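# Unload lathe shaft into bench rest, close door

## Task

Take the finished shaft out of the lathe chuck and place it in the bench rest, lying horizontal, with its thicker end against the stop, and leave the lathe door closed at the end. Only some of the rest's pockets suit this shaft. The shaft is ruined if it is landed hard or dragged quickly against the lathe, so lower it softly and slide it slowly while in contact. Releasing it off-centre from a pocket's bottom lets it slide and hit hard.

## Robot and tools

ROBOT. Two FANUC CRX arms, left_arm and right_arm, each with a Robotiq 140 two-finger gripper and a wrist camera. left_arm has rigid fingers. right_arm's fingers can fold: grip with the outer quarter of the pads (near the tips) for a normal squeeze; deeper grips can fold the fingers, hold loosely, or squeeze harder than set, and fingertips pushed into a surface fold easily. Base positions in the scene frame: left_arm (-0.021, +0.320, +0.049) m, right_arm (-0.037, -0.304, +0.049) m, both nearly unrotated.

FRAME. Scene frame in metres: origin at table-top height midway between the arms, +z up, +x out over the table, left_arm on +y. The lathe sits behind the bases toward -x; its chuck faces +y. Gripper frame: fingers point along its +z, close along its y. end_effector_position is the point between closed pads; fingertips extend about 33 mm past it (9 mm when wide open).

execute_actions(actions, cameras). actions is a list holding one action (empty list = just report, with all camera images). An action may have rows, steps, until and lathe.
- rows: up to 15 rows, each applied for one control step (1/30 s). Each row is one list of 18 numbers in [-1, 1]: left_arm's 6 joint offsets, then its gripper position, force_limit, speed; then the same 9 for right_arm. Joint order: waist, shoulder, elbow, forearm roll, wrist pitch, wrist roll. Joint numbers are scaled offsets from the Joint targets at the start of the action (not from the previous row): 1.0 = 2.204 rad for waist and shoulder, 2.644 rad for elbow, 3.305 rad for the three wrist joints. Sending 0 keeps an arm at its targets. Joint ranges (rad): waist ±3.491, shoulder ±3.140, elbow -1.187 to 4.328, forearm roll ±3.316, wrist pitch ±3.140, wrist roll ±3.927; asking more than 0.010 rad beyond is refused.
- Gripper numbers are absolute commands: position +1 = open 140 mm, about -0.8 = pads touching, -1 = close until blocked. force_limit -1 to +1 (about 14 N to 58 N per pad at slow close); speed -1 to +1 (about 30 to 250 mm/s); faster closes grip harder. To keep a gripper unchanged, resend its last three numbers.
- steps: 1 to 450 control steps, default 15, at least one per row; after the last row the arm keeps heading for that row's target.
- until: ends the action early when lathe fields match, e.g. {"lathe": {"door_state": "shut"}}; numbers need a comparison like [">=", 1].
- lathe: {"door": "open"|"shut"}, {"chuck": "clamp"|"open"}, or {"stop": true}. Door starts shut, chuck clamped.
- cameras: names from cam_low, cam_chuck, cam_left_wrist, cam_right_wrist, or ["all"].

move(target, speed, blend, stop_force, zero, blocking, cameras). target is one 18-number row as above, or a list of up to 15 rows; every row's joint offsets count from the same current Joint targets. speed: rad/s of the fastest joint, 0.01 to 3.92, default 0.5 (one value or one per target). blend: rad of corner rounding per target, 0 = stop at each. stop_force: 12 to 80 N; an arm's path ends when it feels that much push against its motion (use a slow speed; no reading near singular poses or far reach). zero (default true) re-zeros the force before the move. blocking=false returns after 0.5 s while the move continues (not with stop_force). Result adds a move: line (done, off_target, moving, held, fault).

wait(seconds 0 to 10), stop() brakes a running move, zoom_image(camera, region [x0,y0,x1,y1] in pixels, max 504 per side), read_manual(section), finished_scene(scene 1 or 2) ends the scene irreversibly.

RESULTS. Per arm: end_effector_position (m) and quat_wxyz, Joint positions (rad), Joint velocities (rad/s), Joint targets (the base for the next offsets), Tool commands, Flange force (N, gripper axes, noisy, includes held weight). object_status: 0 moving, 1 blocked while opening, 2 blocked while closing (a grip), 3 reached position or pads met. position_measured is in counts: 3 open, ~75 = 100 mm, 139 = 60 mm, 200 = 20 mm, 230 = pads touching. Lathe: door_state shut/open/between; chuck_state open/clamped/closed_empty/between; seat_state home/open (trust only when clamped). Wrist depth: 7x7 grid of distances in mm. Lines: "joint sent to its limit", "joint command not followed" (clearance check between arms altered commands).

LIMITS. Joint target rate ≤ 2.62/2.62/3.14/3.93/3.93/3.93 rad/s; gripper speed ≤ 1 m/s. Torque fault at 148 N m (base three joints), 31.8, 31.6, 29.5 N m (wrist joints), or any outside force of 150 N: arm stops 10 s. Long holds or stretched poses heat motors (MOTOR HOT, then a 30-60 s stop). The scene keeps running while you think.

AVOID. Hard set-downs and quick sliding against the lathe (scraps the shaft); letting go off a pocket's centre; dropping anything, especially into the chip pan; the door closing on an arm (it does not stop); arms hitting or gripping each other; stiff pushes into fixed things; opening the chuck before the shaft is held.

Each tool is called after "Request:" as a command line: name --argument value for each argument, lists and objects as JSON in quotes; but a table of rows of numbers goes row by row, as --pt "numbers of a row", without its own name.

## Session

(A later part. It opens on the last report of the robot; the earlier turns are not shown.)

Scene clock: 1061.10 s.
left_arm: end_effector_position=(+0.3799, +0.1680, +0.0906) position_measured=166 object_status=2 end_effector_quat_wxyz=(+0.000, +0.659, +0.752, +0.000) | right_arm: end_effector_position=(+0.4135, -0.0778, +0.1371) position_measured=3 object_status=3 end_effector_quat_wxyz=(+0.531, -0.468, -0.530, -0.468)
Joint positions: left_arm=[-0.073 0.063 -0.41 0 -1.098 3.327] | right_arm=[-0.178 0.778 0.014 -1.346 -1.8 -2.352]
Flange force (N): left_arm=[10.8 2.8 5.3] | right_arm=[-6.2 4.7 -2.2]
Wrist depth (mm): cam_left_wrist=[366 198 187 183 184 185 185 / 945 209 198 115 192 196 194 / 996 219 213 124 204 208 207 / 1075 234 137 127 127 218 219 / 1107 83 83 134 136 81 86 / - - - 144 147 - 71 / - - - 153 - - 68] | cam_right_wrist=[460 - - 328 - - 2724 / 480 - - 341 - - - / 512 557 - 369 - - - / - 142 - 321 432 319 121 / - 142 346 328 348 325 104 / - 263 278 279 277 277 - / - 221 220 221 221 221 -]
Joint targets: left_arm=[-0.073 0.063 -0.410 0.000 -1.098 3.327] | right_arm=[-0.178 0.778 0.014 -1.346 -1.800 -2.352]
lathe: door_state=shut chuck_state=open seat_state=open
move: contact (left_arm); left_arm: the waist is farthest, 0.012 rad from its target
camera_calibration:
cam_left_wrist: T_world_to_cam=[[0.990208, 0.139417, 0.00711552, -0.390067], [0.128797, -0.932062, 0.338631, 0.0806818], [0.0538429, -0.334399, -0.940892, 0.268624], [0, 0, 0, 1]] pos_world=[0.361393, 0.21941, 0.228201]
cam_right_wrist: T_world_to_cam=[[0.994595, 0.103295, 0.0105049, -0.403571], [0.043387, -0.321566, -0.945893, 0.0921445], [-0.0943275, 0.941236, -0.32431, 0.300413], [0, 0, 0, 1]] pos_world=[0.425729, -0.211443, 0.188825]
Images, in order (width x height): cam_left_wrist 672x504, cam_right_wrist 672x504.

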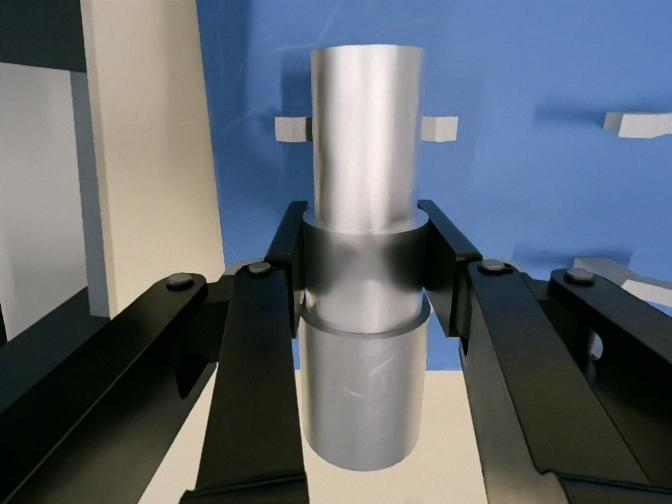

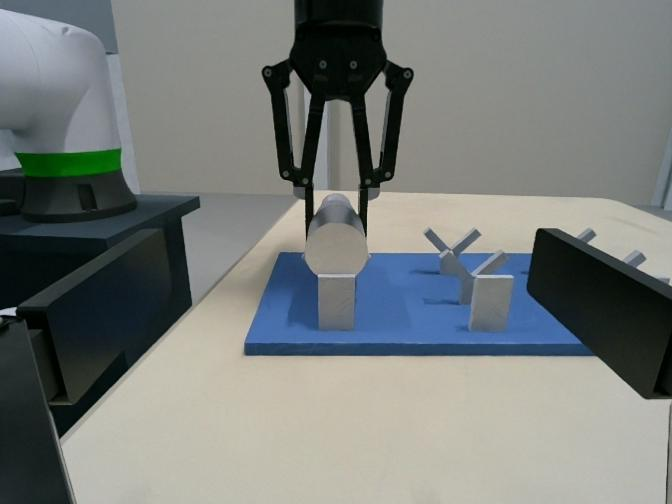

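Request:
move --target '[0.00065,-0.00032,-0.00028,0,0,-0.00044,-1,0.4,-1,0,0,0,0,0,0,1,1,1]' --speed 0.02

Request:
move --target '[0,0.00481,-0.00458,0,0.00687,0,-1,0.4,-1,0,0,0,0,0,0,1,1,1]' --speed 0.01 --stop_force 14 --cameras '["cam_right_wrist","cam_left_wrist"]'

Request:
zoom_image --camera "cam_right_wrist" --region '[280, 180, 400, 350]'

Request:
zoom_image --camera "cam_left_wrist" --region '[250, 20, 490, 260]'

Scene clock: 1086.93 s.
left_arm: end_effector_position=(+0.3799, +0.1685, +0.0906) position_measured=166 object_status=2 end_effector_quat_wxyz=(+0.000, +0.659, +0.752, +0.000) | right_arm: end_effector_position=(+0.4135, -0.0778, +0.1371) position_measured=3 object_status=3 end_effector_quat_wxyz=(+0.531, -0.468, -0.530, -0.468)
Joint positions: left_arm=[-0.072 0.062 -0.41 0 -1.098 3.326] | right_arm=[-0.178 0.778 0.014 -1.346 -1.8 -2.352]
Flange force (N): left_arm=[-2.2 1.1 10.8] | right_arm=[-6.0 4.1 -2.6]
Wrist depth (mm): cam_left_wrist=[370 201 187 183 184 185 186 / 937 209 198 114 192 196 194 / 1001 224 210 123 204 208 209 / 1075 234 137 127 128 219 219 / 1113 83 83 134 135 81 86 / - - - 144 147 - 71 / - - - 153 - - 68] | cam_right_wrist=[455 - 3460 328 - - - / 480 569 - 340 - 3515 - / 510 557 5069 368 3758 - - / - 143 2595 320 476 367 122 / - 325 370 330 347 321 104 / - 273 265 264 277 278 252 / - 220 220 220 228 221 -]
Joint targets: left_arm=[-0.072 0.062 -0.410 0.000 -1.098 3.326] | right_arm=[-0.178 0.778 0.014 -1.346 -1.800 -2.352]
lathe: door_state=shut chuck_state=open seat_state=open
move: done

Scene clock: 1088.53 s.
left_arm: end_effector_position=(+0.3799, +0.1686, +0.0867) position_measured=166 object_status=2 end_effector_quat_wxyz=(+0.000, +0.659, +0.752, +0.000) | right_arm: end_effector_position=(+0.4135, -0.0778, +0.1371) position_measured=3 object_status=3 end_effector_quat_wxyz=(+0.531, -0.468, -0.530, -0.468)
Joint positions: left_arm=[-0.071 0.067 -0.416 0 -1.088 3.326] | right_arm=[-0.178 0.778 0.014 -1.346 -1.8 -2.352]
Flange force (N): left_arm=[5.6 4.6 -7.8] | right_arm=[-6.2 4.3 -2.3]
Wrist depth (mm): cam_left_wrist=[369 197 184 179 181 182 182 / 937 207 195 116 137 194 190 / 988 221 209 124 201 205 205 / 1069 231 215 127 128 215 215 / 1085 85 83 134 136 81 86 / - - - 145 146 - 71 / - - - 151 - - 68] | cam_right_wrist=[456 - - 325 - - - / 479 555 3963 339 - - - / 514 560 3824 371 - - - / - 142 2449 323 429 366 121 / - 142 346 328 333 326 104 / - 275 277 281 277 279 252 / - 220 221 212 222 221 -]
Joint targets: left_arm=[-0.071 0.067 -0.416 0.000 -1.088 3.326] | right_arm=[-0.178 0.778 0.014 -1.346 -1.800 -2.352]
lathe: door_state=shut chuck_state=open seat_state=open
move: contact (left_arm); left_arm: the wrist pitch is farthest, 0.013 rad from its target
camera_calibration:
cam_left_wrist: T_world_to_cam=[[0.990198, 0.139483, 0.00728674, -0.390072], [0.128793, -0.93201, 0.338776, 0.0825326], [0.0540447, -0.334516, -0.940839, 0.265101], [0, 0, 0, 1]] pos_world=[0.361292, 0.22001, 0.2243]
cam_right_wrist: T_world_to_cam=[[0.994595, 0.103295, 0.0105049, -0.403571], [0.043387, -0.321566, -0.945893, 0.0921445], [-0.0943275, 0.941236, -0.32431, 0.300413], [0, 0, 0, 1]] pos_world=[0.425729, -0.211443, 0.188825]
Images, in order (width x height): cam_left_wrist 672x504, cam_right_wrist 672x504.

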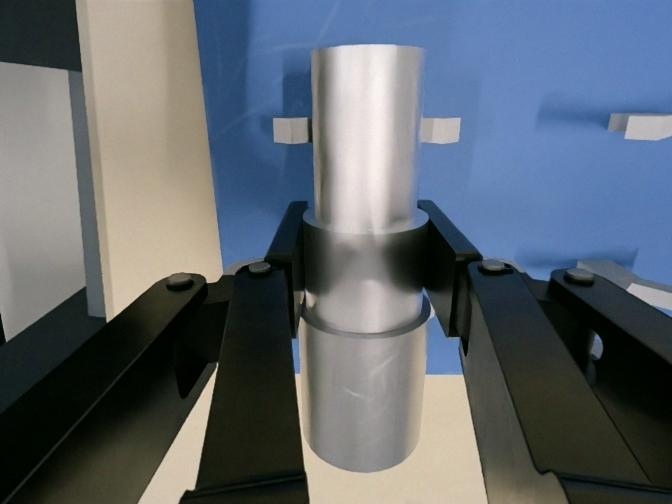

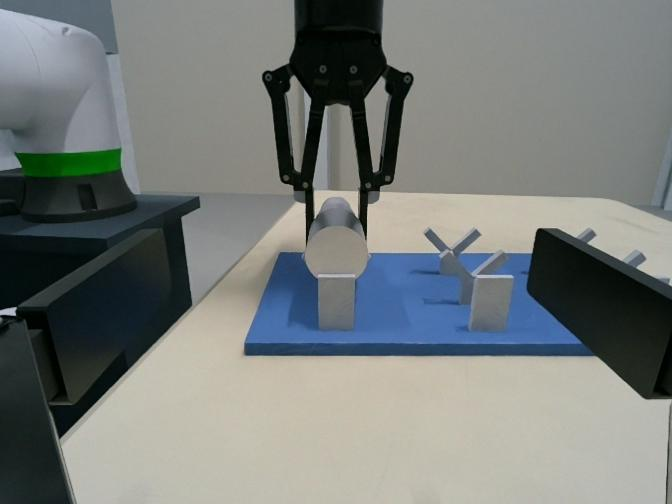

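Scaled by 2.965 from the camera's 672x504 image, which has a finer 960x720 frame.

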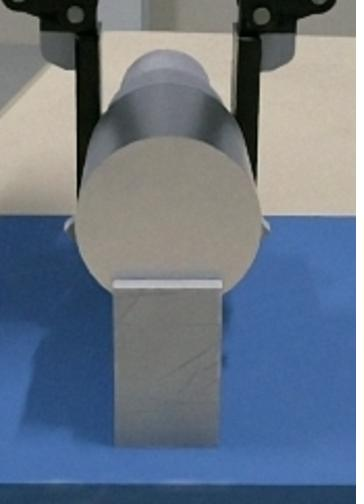

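Scaled by 2.100 from the camera's 672x504 image, which has a finer 960x720 frame.

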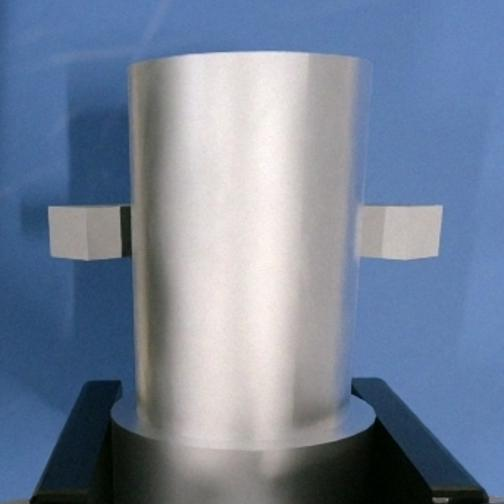

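Request:
move --target '[0,0.00107,-0.00102,0,0.00153,0,-1,0.4,-1,0,0,0,0,0,0,1,1,1]' --speed 0.01 --stop_force 12 --cameras '["cam_right_wrist","cam_left_wrist"]'

Request:
zoom_image --camera "cam_right_wrist" --region '[280, 180, 400, 350]'

Request:
zoom_image --camera "cam_left_wrist" --region '[250, 20, 490, 260]'

Scene clock: 1108.83 s.
left_arm: end_effector_position=(+0.3799, +0.1686, +0.0863) position_measured=166 object_status=2 end_effector_quat_wxyz=(+0.000, +0.659, +0.752, +0.000) | right_arm: end_effector_position=(+0.4135, -0.0778, +0.1371) position_measured=3 object_status=3 end_effector_quat_wxyz=(+0.531, -0.468, -0.530, -0.468)
Joint positions: left_arm=[-0.071 0.067 -0.416 0 -1.087 3.326] | right_arm=[-0.178 0.778 0.014 -1.346 -1.8 -2.352]
Flange force (N): left_arm=[13.4 1.9 -29.7] | right_arm=[-5.8 3.5 -1.8]
Wrist depth (mm): cam_left_wrist=[365 197 183 179 180 182 181 / 962 207 194 116 137 194 190 / 988 220 208 124 200 206 204 / 1049 232 215 127 128 216 217 / 1085 83 83 133 135 81 86 / - - - 144 146 - 71 / - - - 152 - - 68] | cam_right_wrist=[462 - - 325 - - - / 476 - - 340 - - - / 510 553 4036 369 - - - / - 133 2759 322 437 144 432 / - 142 353 325 348 325 104 / - 276 276 277 278 277 252 / - 220 220 221 221 222 -]
Joint targets: left_arm=[-0.071 0.067 -0.416 0.000 -1.087 3.326] | right_arm=[-0.178 0.778 0.014 -1.346 -1.800 -2.352]
lathe: door_state=shut chuck_state=open seat_state=open
move: contact (left_arm)
camera_calibration:
cam_left_wrist: T_world_to_cam=[[0.990198, 0.139483, 0.00728674, -0.390069], [0.128793, -0.93201, 0.338776, 0.0826681], [0.0540447, -0.334516, -0.940839, 0.264725], [0, 0, 0, 1]] pos_world=[0.361292, 0.22001, 0.2239]
cam_right_wrist: T_world_to_cam=[[0.994595, 0.103295, 0.0105049, -0.403571], [0.043387, -0.321566, -0.945893, 0.0921445], [-0.0943275, 0.941236, -0.32431, 0.300413], [0, 0, 0, 1]] pos_world=[0.425729, -0.211443, 0.188825]
Images, in order (width x height): cam_left_wrist 672x504, cam_right_wrist 672x504.

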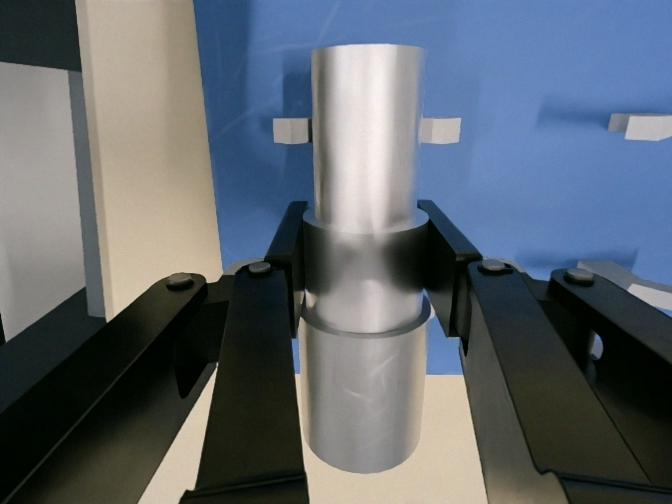

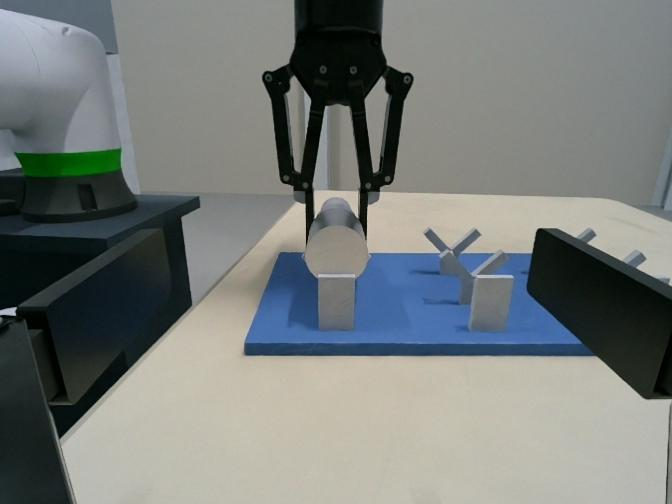

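Scaled by 2.965 from the camera's 672x504 image, which has a finer 960x720 frame.

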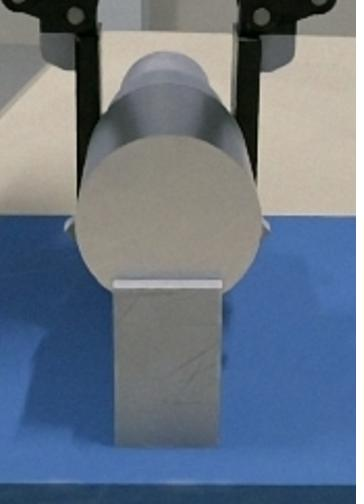

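Scaled by 2.100 from the camera's 672x504 image, which has a finer 960x720 frame.

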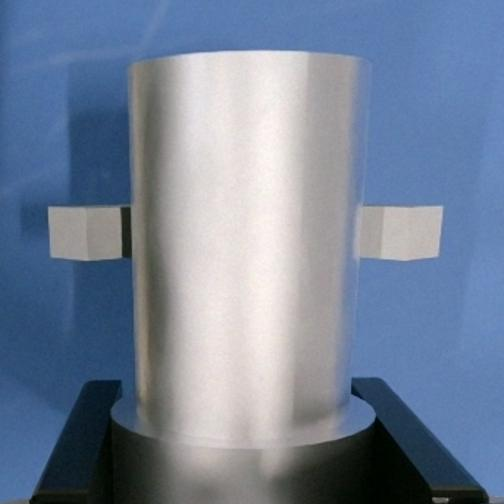

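Request:
execute_actions --actions '[]' --cameras '["cam_low","cam_left_wrist","cam_right_wrist"]'

Request:
zoom_image --camera "cam_low" --region '[290, 210, 350, 270]'

Request:
zoom_image --camera "cam_right_wrist" --region '[295, 190, 375, 280]'

Scene clock: 1124.30 s.
left_arm: end_effector_position=(+0.3799, +0.1686, +0.0863) position_measured=166 object_status=2 end_effector_quat_wxyz=(+0.000, +0.659, +0.752, +0.000) | right_arm: end_effector_position=(+0.4135, -0.0778, +0.1371) position_measured=3 object_status=3 end_effector_quat_wxyz=(+0.531, -0.468, -0.530, -0.468)
Joint positions: left_arm=[-0.071 0.067 -0.416 0 -1.087 3.326] | right_arm=[-0.178 0.778 0.014 -1.346 -1.8 -2.352]
Joint velocities: within noise
Flange force (N): left_arm=[13.6 1.4 -29.9] | right_arm=[-6.2 4.1 -2.3]
Wrist depth (mm): cam_left_wrist=[364 197 183 179 181 182 182 / 945 206 194 116 137 192 190 / 988 224 207 124 200 204 204 / 1059 234 214 127 128 215 214 / 1107 83 83 133 135 81 86 / - - - 144 146 - 71 / - - - 151 - - 68] | cam_right_wrist=[475 3573 - 325 - - - / 478 3353 4036 340 - - - / 514 560 4036 366 4191 3963 4274 / - 135 2595 323 - 144 121 / - 142 369 325 323 326 104 / - 275 264 277 292 280 252 / - 220 220 221 221 221 -]
Joint targets: left_arm=[-0.071 0.067 -0.416 0.000 -1.087 3.326] | right_arm=[-0.178 0.778 0.014 -1.346 -1.800 -2.352]
Tool commands: left_gripper/position=-1.0 left_gripper/force_limit=+0.4 left_gripper/speed=-1.0 right_gripper/position=+1.0 right_gripper/force_limit=+1.0 right_gripper/speed=+1.0
lathe: door_state=shut chuck_state=open seat_state=open
camera_calibration:
cam_left_wrist: T_world_to_cam=[[0.990198, 0.139483, 0.00728674, -0.390069], [0.128793, -0.93201, 0.338776, 0.0826681], [0.0540447, -0.334516, -0.940839, 0.264725], [0, 0, 0, 1]] pos_world=[0.361292, 0.22001, 0.2239]
cam_right_wrist: T_world_to_cam=[[0.994595, 0.103295, 0.0105049, -0.403571], [0.043387, -0.321566, -0.945893, 0.0921445], [-0.0943275, 0.941236, -0.32431, 0.300413], [0, 0, 0, 1]] pos_world=[0.425729, -0.211443, 0.188825]
Images, in order (width x height): cam_low 672x504, cam_left_wrist 672x504, cam_right_wrist 672x504.

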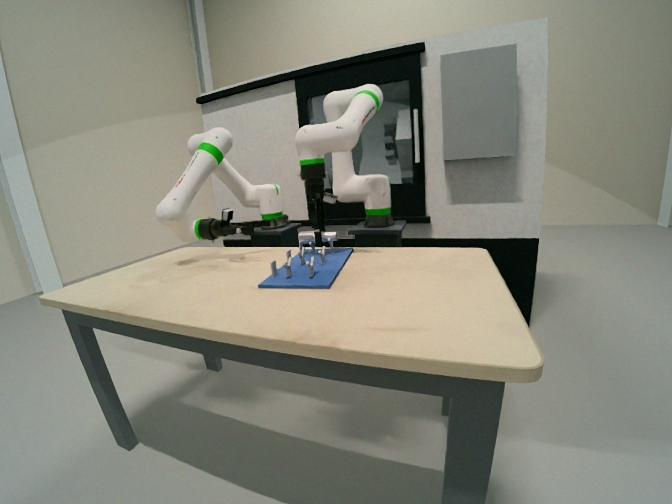

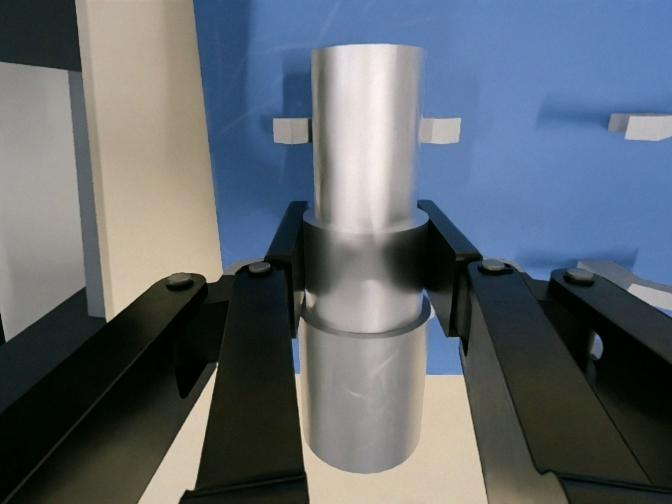

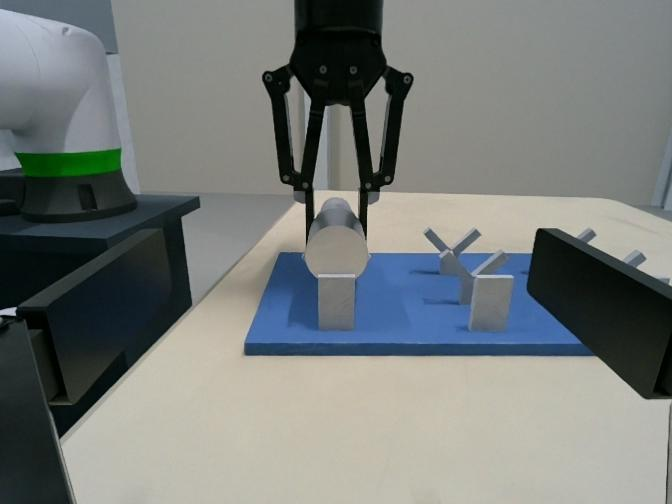

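Scaled by 8.400 from the camera's 672x504 image, which has a finer 960x720 frame.

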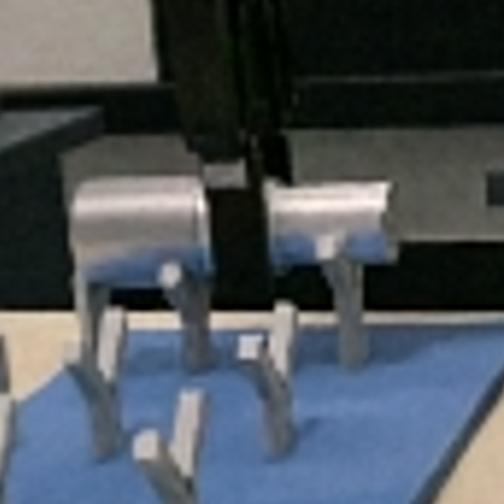

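Scaled by 5.600 from the camera's 672x504 image, which has a finer 960x720 frame.

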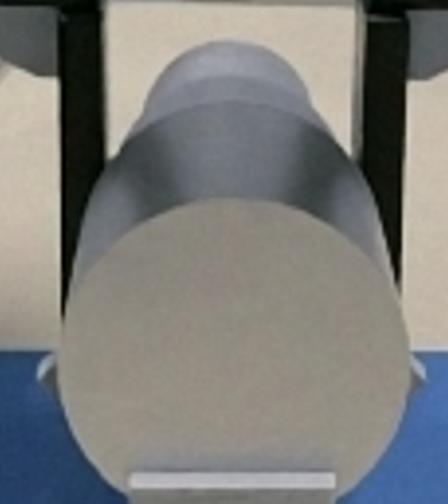

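Request:
move --target '[0.00576,-0.00181,-0.00354,0.00408,0.00163,-0.00569,-1,0.4,-1,0,0,0,0,0,0,1,1,1]' --speed 0.012 --cameras '["cam_left_wrist","cam_right_wrist"]'

Request:
zoom_image --camera "cam_right_wrist" --region '[295, 190, 375, 280]'

Request:
zoom_image --camera "cam_left_wrist" --region '[250, 20, 490, 260]'

Scene clock: 1184.47 s.
left_arm: end_effector_position=(+0.3797, +0.1696, +0.0859) position_measured=166 object_status=2 end_effector_quat_wxyz=(+0.004, +0.659, +0.752, -0.004) | right_arm: end_effector_position=(+0.4135, -0.0778, +0.1371) position_measured=3 object_status=3 end_effector_quat_wxyz=(+0.531, -0.468, -0.530, -0.468)
Joint positions: left_arm=[-0.059 0.063 -0.426 0.013 -1.081 3.307] | right_arm=[-0.178 0.778 0.014 -1.346 -1.8 -2.352]
Flange force (N): left_arm=[-4.5 2.7 -38.5] | right_arm=[-6.4 5.1 -2.3]
Wrist depth (mm): cam_left_wrist=[362 193 182 178 180 181 180 / 937 210 193 116 136 191 189 / 1006 220 207 124 201 205 204 / 1054 - 138 127 128 216 215 / 1096 83 82 133 135 81 86 / - - - 144 147 - 71 / - - - 154 - - 68] | cam_right_wrist=[456 - - 329 - - - / 477 566 - 341 3824 - - / 509 568 3633 368 810 4359 4843 / - 134 2534 324 556 364 322 / - 131 349 329 349 327 104 / - 276 263 277 277 277 252 / - 220 221 221 222 221 -]
Joint targets: left_arm=[-0.059 0.063 -0.426 0.013 -1.081 3.307] | right_arm=[-0.178 0.778 0.014 -1.346 -1.800 -2.352]
lathe: door_state=shut chuck_state=open seat_state=open
move: done
camera_calibration:
cam_left_wrist: T_world_to_cam=[[0.990163, 0.139823, 0.00520557, -0.389919], [0.12919, -0.927882, 0.349779, 0.081884], [0.0537374, -0.345665, -0.936818, 0.266326], [0, 0, 0, 1]] pos_world=[0.361193, 0.222558, 0.222888]
cam_right_wrist: T_world_to_cam=[[0.994595, 0.103295, 0.0105049, -0.403571], [0.043387, -0.321566, -0.945893, 0.0921445], [-0.0943275, 0.941236, -0.32431, 0.300413], [0, 0, 0, 1]] pos_world=[0.425729, -0.211443, 0.188825]
Images, in order (width x height): cam_left_wrist 672x504, cam_right_wrist 672x504.

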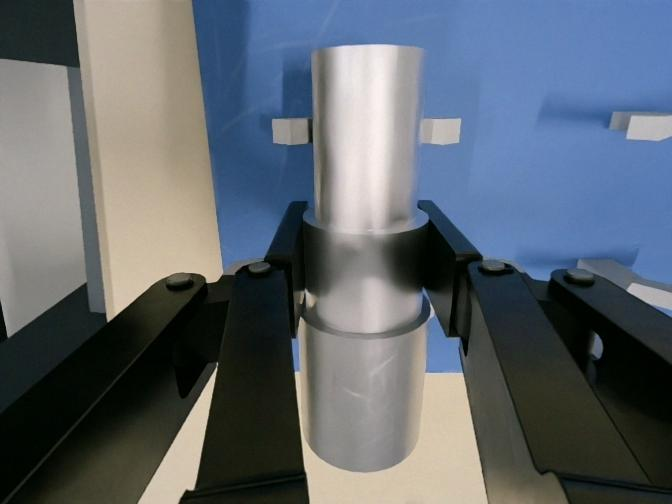

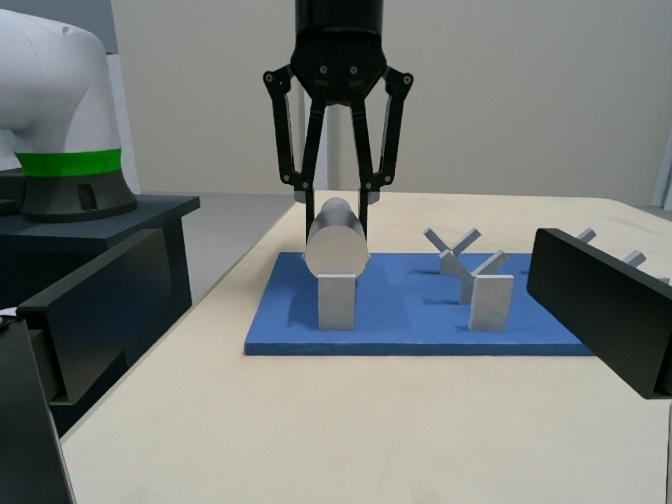

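Scaled by 5.600 from the camera's 672x504 image, which has a finer 960x720 frame.

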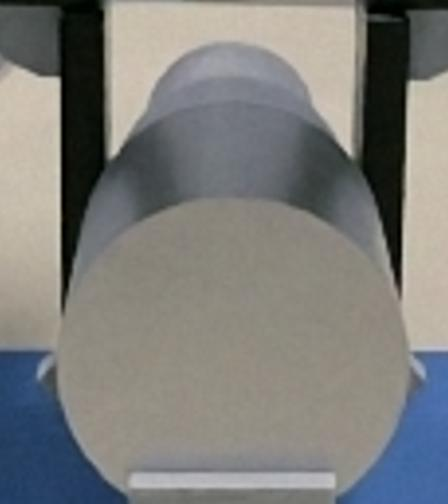

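Scaled by 2.100 from the camera's 672x504 image, which has a finer 960x720 frame.

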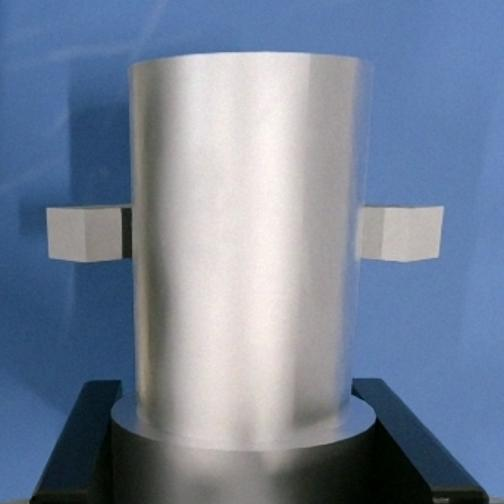

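Request:
move --target '[0,-0.00032,0.0003,0,-0.00046,0,-1,0.4,-1,0,0,0,0,0,0,1,1,1]' --speed 0.01

Scene clock: 1209.50 s.
left_arm: end_effector_position=(+0.3797, +0.1696, +0.0865) position_measured=166 object_status=2 end_effector_quat_wxyz=(+0.004, +0.659, +0.752, -0.004) | right_arm: end_effector_position=(+0.4135, -0.0778, +0.1371) position_measured=3 object_status=3 end_effector_quat_wxyz=(+0.531, -0.468, -0.530, -0.468)
Joint positions: left_arm=[-0.059 0.062 -0.425 0.013 -1.083 3.307] | right_arm=[-0.178 0.778 0.014 -1.346 -1.8 -2.352]
Flange force (N): left_arm=[-6.6 -0.7 2.8] | right_arm=[-6.0 4.1 -2.0]
Wrist depth (mm): cam_left_wrist=[362 196 183 178 179 181 181 / 917 207 194 116 137 192 189 / 1029 220 207 124 199 205 204 / 1064 227 213 127 128 216 215 / 1124 83 82 134 136 81 86 / - - - 145 146 - 71 / - - - 153 - - 68] | cam_right_wrist=[457 - - 327 3353 3515 - / 479 - - 342 3302 3892 - / 514 569 4112 371 956 3159 - / 447 142 2224 322 473 322 122 / - 142 368 329 347 325 104 / - 275 277 277 275 265 252 / - 220 229 221 231 222 -]
Joint targets: left_arm=[-0.059 0.062 -0.425 0.013 -1.083 3.307] | right_arm=[-0.178 0.778 0.014 -1.346 -1.800 -2.352]
lathe: door_state=shut chuck_state=open seat_state=open
move: done

Request:
move --target '[-0.00263,0.00128,0.00114,0,0,0.00175,-1,0.4,-1,0,0,0,0,0,0,1,1,1]' --speed 0.01 --stop_force 12 --cameras '["cam_left_wrist","cam_right_wrist"]'

Request:
zoom_image --camera "cam_right_wrist" --region '[295, 190, 375, 280]'

Scene clock: 1221.33 s.
left_arm: end_effector_position=(+0.3800, +0.1686, +0.0865) position_measured=166 object_status=2 end_effector_quat_wxyz=(+0.004, +0.659, +0.752, -0.004) | right_arm: end_effector_position=(+0.4135, -0.0778, +0.1371) position_measured=3 object_status=3 end_effector_quat_wxyz=(+0.531, -0.468, -0.530, -0.468)
Joint positions: left_arm=[-0.061 0.064 -0.424 0.013 -1.083 3.31] | right_arm=[-0.178 0.778 0.014 -1.346 -1.8 -2.352]
Flange force (N): left_arm=[10.1 2.3 -3.6] | right_arm=[-6.5 4.9 -2.3]
Wrist depth (mm): cam_left_wrist=[365 197 183 179 180 181 180 / 921 203 193 116 137 192 188 / 1001 221 206 124 200 204 204 / 1080 235 215 127 128 216 215 / 1102 83 83 134 135 81 86 / - - - 144 147 - 71 / - - - 155 - - 68] | cam_right_wrist=[475 - 3758 325 - - 4036 / 476 - - 343 - - 4191 / 509 552 - 374 762 - 4274 / 503 142 568 322 478 368 121 / - 131 347 328 347 324 104 / - 263 280 277 277 275 252 / - 220 213 221 221 212 -]
Joint targets: left_arm=[-0.061 0.064 -0.424 0.013 -1.083 3.310] | right_arm=[-0.178 0.778 0.014 -1.346 -1.800 -2.352]
lathe: door_state=shut chuck_state=open seat_state=open
move: contact (left_arm)
camera_calibration:
cam_left_wrist: T_world_to_cam=[[0.990165, 0.1398, 0.00545741, -0.390031], [0.129091, -0.927964, 0.349597, 0.0808143], [0.0539379, -0.345454, -0.936884, 0.266427], [0, 0, 0, 1]] pos_world=[0.361392, 0.221557, 0.223487]
cam_right_wrist: T_world_to_cam=[[0.994595, 0.103295, 0.0105049, -0.403571], [0.043387, -0.321566, -0.945893, 0.0921445], [-0.0943275, 0.941236, -0.32431, 0.300413], [0, 0, 0, 1]] pos_world=[0.425729, -0.211443, 0.188825]
Images, in order (width x height): cam_left_wrist 672x504, cam_right_wrist 672x504.

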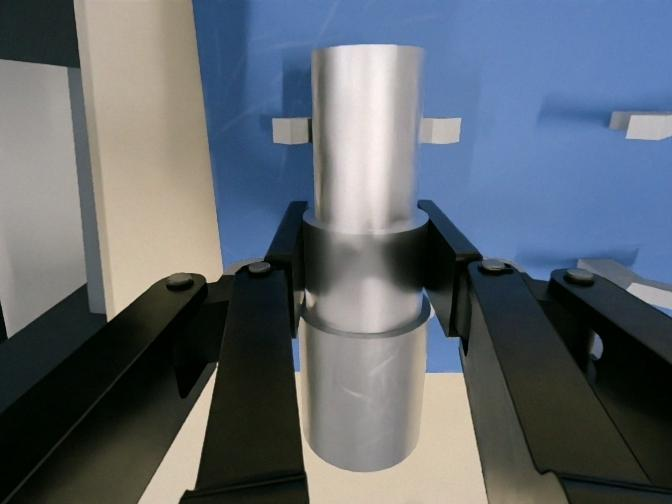

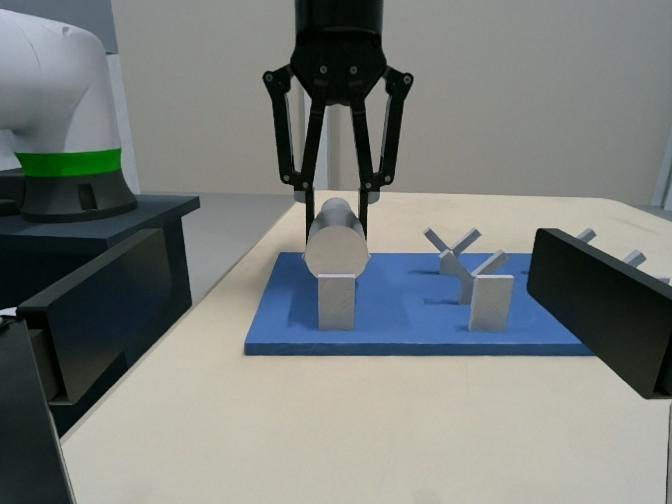

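Scaled by 5.600 from the camera's 672x504 image, which has a finer 960x720 frame.

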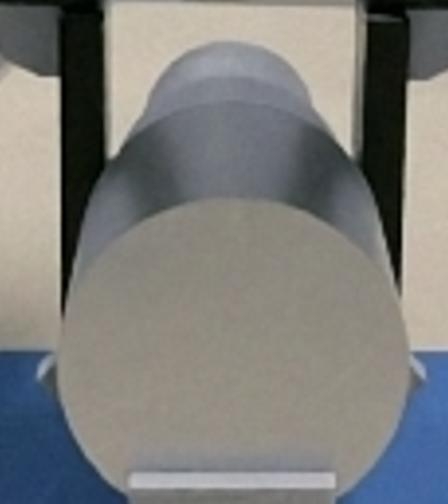

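Request:
execute_actions --actions '[{"rows":[[0,0,0,0,0,0,0.15,0.4,-1,0,0,0,0,0,0,1,1,1]],"steps":60}]' --cameras '["cam_left_wrist","cam_right_wrist"]'

Request:
zoom_image --camera "cam_right_wrist" --region '[295, 190, 375, 280]'

Scene clock: 1244.80 s.
left_arm: end_effector_position=(+0.3799, +0.1686, +0.0865) position_measured=110 object_status=3 end_effector_quat_wxyz=(+0.004, +0.659, +0.752, -0.004) | right_arm: end_effector_position=(+0.4135, -0.0778, +0.1371) position_measured=3 object_status=3 end_effector_quat_wxyz=(+0.531, -0.468, -0.530, -0.468)
Joint positions: left_arm=[-0.061 0.064 -0.424 0.013 -1.083 3.31] | right_arm=[-0.178 0.778 0.014 -1.346 -1.8 -2.352]
Flange force (N): left_arm=[-2.3 1.6 4.6] | right_arm=[-6.1 4.4 -2.2]
Wrist depth (mm): cam_left_wrist=[364 192 183 178 179 181 181 / 937 211 194 116 135 192 189 / 992 216 206 124 200 205 203 / 1075 233 141 127 145 132 215 / - 89 140 134 230 111 87 / - - 272 144 151 - - / - - 293 294 298 - -] | cam_right_wrist=[463 - - 321 2986 - - / 480 - - 341 - - - / 513 555 3515 389 - 3353 - / 505 142 2658 322 433 321 122 / - 142 349 329 349 324 104 / - 276 265 - 278 277 252 / - 220 221 221 221 221 -]
Joint targets: left_arm=[-0.061 0.064 -0.424 0.013 -1.083 3.310] | right_arm=[-0.178 0.778 0.014 -1.346 -1.800 -2.352]
lathe: door_state=shut chuck_state=open seat_state=open
camera_calibration:
cam_left_wrist: T_world_to_cam=[[0.990169, 0.139771, 0.0053466, -0.390002], [0.129096, -0.927923, 0.349705, 0.0807793], [0.0538401, -0.345577, -0.936844, 0.266481], [0, 0, 0, 1]] pos_world=[0.361393, 0.221558, 0.223487]
cam_right_wrist: T_world_to_cam=[[0.994595, 0.103295, 0.0105049, -0.403571], [0.043387, -0.321566, -0.945893, 0.0921445], [-0.0943275, 0.941236, -0.32431, 0.300413], [0, 0, 0, 1]] pos_world=[0.425729, -0.211443, 0.188825]
Images, in order (width x height): cam_left_wrist 672x504, cam_right_wrist 672x504.

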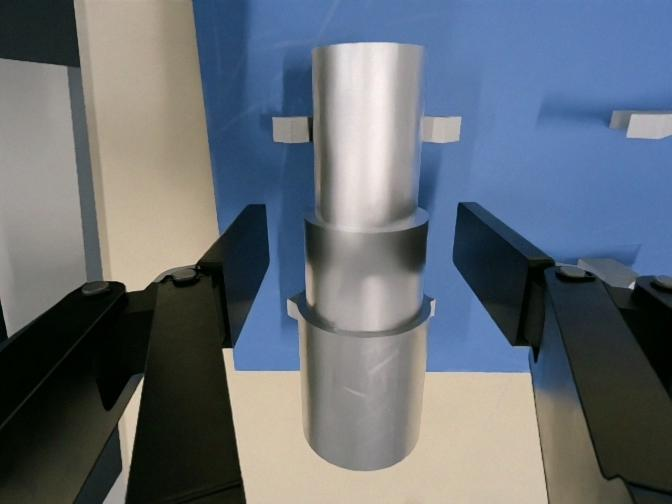

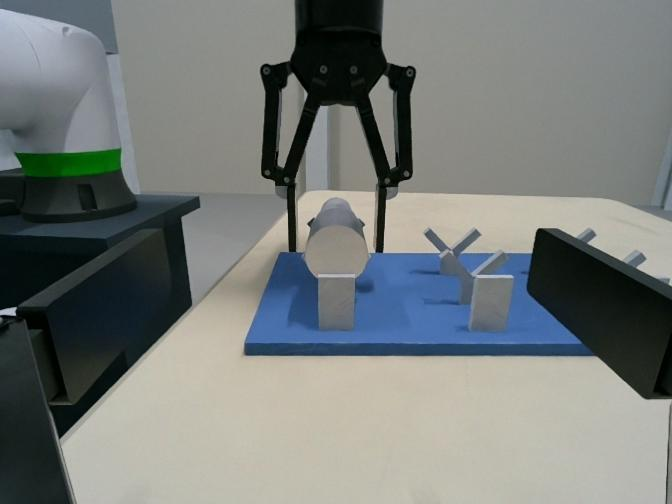

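Scaled by 5.600 from the camera's 672x504 image, which has a finer 960x720 frame.

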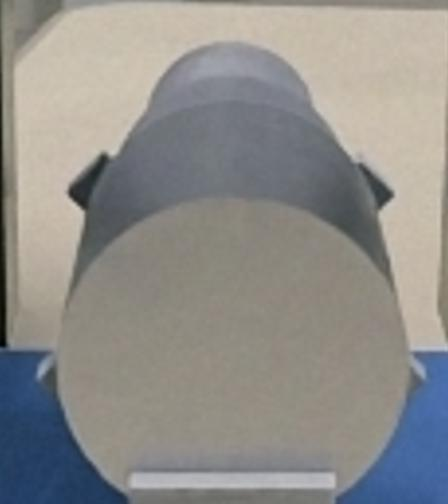

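Request:
move --target '[0,-0.0476,0.0856,0,-0.1002,0,0.15,0.4,-1,0,0,0,0,0,0,1,1,1]' --speed 0.2 --cameras '["cam_left_wrist","cam_right_wrist","cam_low"]'

Request:
zoom_image --camera "cam_right_wrist" --region '[295, 190, 375, 280]'

Request:
zoom_image --camera "cam_low" --region '[290, 220, 350, 270]'

Scene clock: 1266.73 s.
left_arm: end_effector_position=(+0.3812, +0.1681, +0.2217) position_measured=110 object_status=3 end_effector_quat_wxyz=(+0.004, +0.660, +0.751, -0.005) | right_arm: end_effector_position=(+0.4135, -0.0778, +0.1371) position_measured=3 object_status=3 end_effector_quat_wxyz=(+0.531, -0.468, -0.530, -0.468)
Joint positions: left_arm=[-0.061 -0.041 -0.197 0.013 -1.414 3.31] | right_arm=[-0.178 0.778 0.014 -1.346 -1.8 -2.352]
Flange force (N): left_arm=[-2.4 1.4 4.0] | right_arm=[-6.0 3.9 -2.2]
Wrist depth (mm): cam_left_wrist=[415 547 307 301 302 300 303 / 1059 992 323 247 321 315 320 / 1113 837 345 260 343 336 343 / 1172 870 137 272 353 132 361 / - 89 121 413 413 106 87 / - - - - 432 - - / - - - - - - -] | cam_right_wrist=[475 3633 - 4738 328 2724 - / 479 550 - - - 2906 - / 509 1371 3963 973 3633 - - / - 142 3253 323 557 145 122 / - 142 342 330 347 327 104 / - 262 277 276 278 279 109 / - 220 212 221 212 221 -]
Joint targets: left_arm=[-0.061 -0.041 -0.197 0.013 -1.414 3.310] | right_arm=[-0.178 0.778 0.014 -1.346 -1.800 -2.352]
lathe: door_state=shut chuck_state=open seat_state=open
move: done
camera_calibration:
cam_left_wrist: T_world_to_cam=[[0.990724, 0.135792, 0.00511607, -0.391413], [0.125377, -0.92796, 0.350956, 0.0339871], [0.0524046, -0.34706, -0.936378, 0.39355], [0, 0, 0, 1]] pos_world=[0.362897, 0.221275, 0.358586]
cam_right_wrist: T_world_to_cam=[[0.994595, 0.103295, 0.0105049, -0.403571], [0.043387, -0.321566, -0.945893, 0.0921445], [-0.0943275, 0.941236, -0.32431, 0.300413], [0, 0, 0, 1]] pos_world=[0.425729, -0.211443, 0.188825]
Images, in order (width x height): cam_low 672x504, cam_left_wrist 672x504, cam_right_wrist 672x504.

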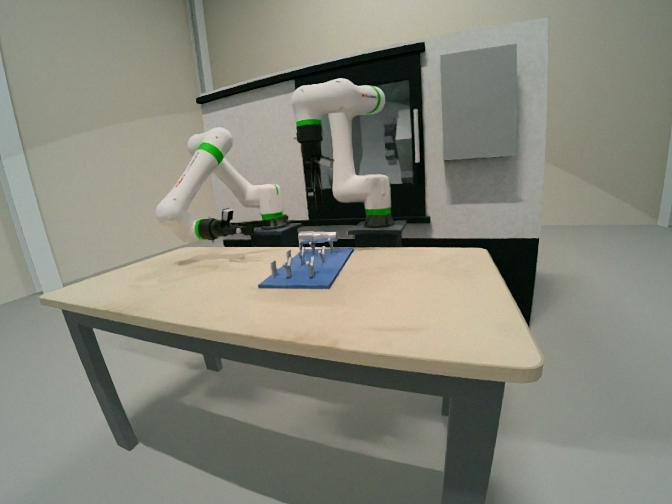

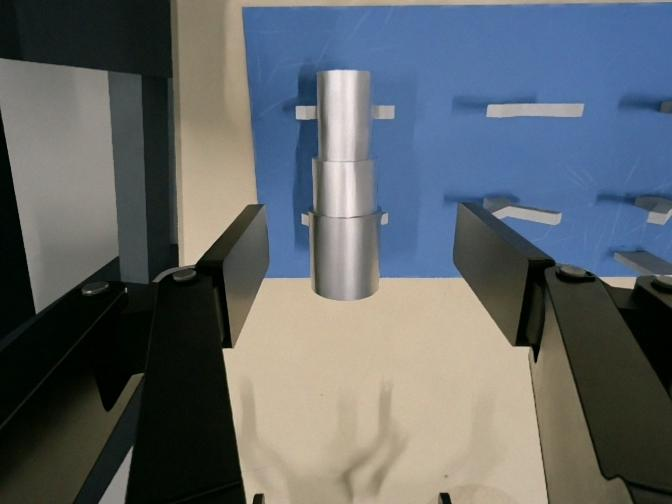

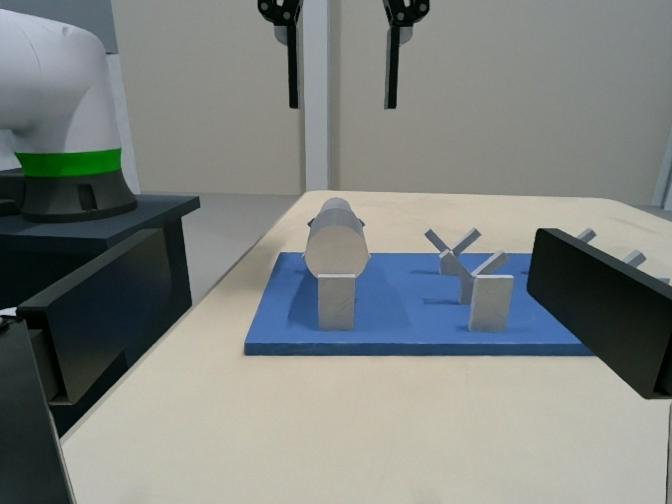

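Scaled by 5.600 from the camera's 672x504 image, which has a finer 960x720 frame.

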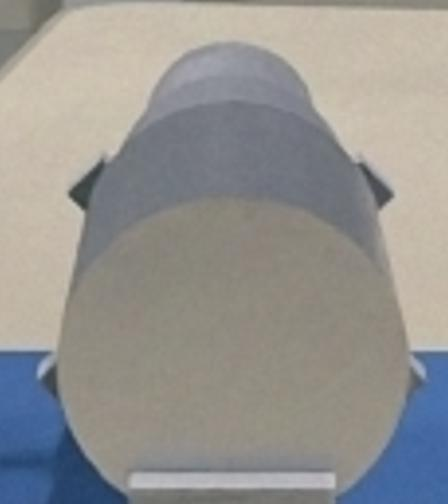

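Scaled by 8.400 from the camera's 672x504 image, which has a finer 960x720 frame.

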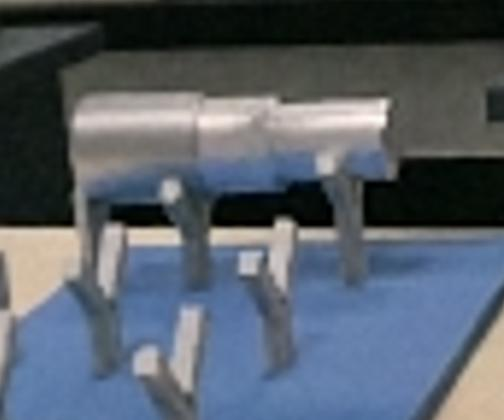

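Request:
finished_scene --scene 1

The scene is finished: the task was done.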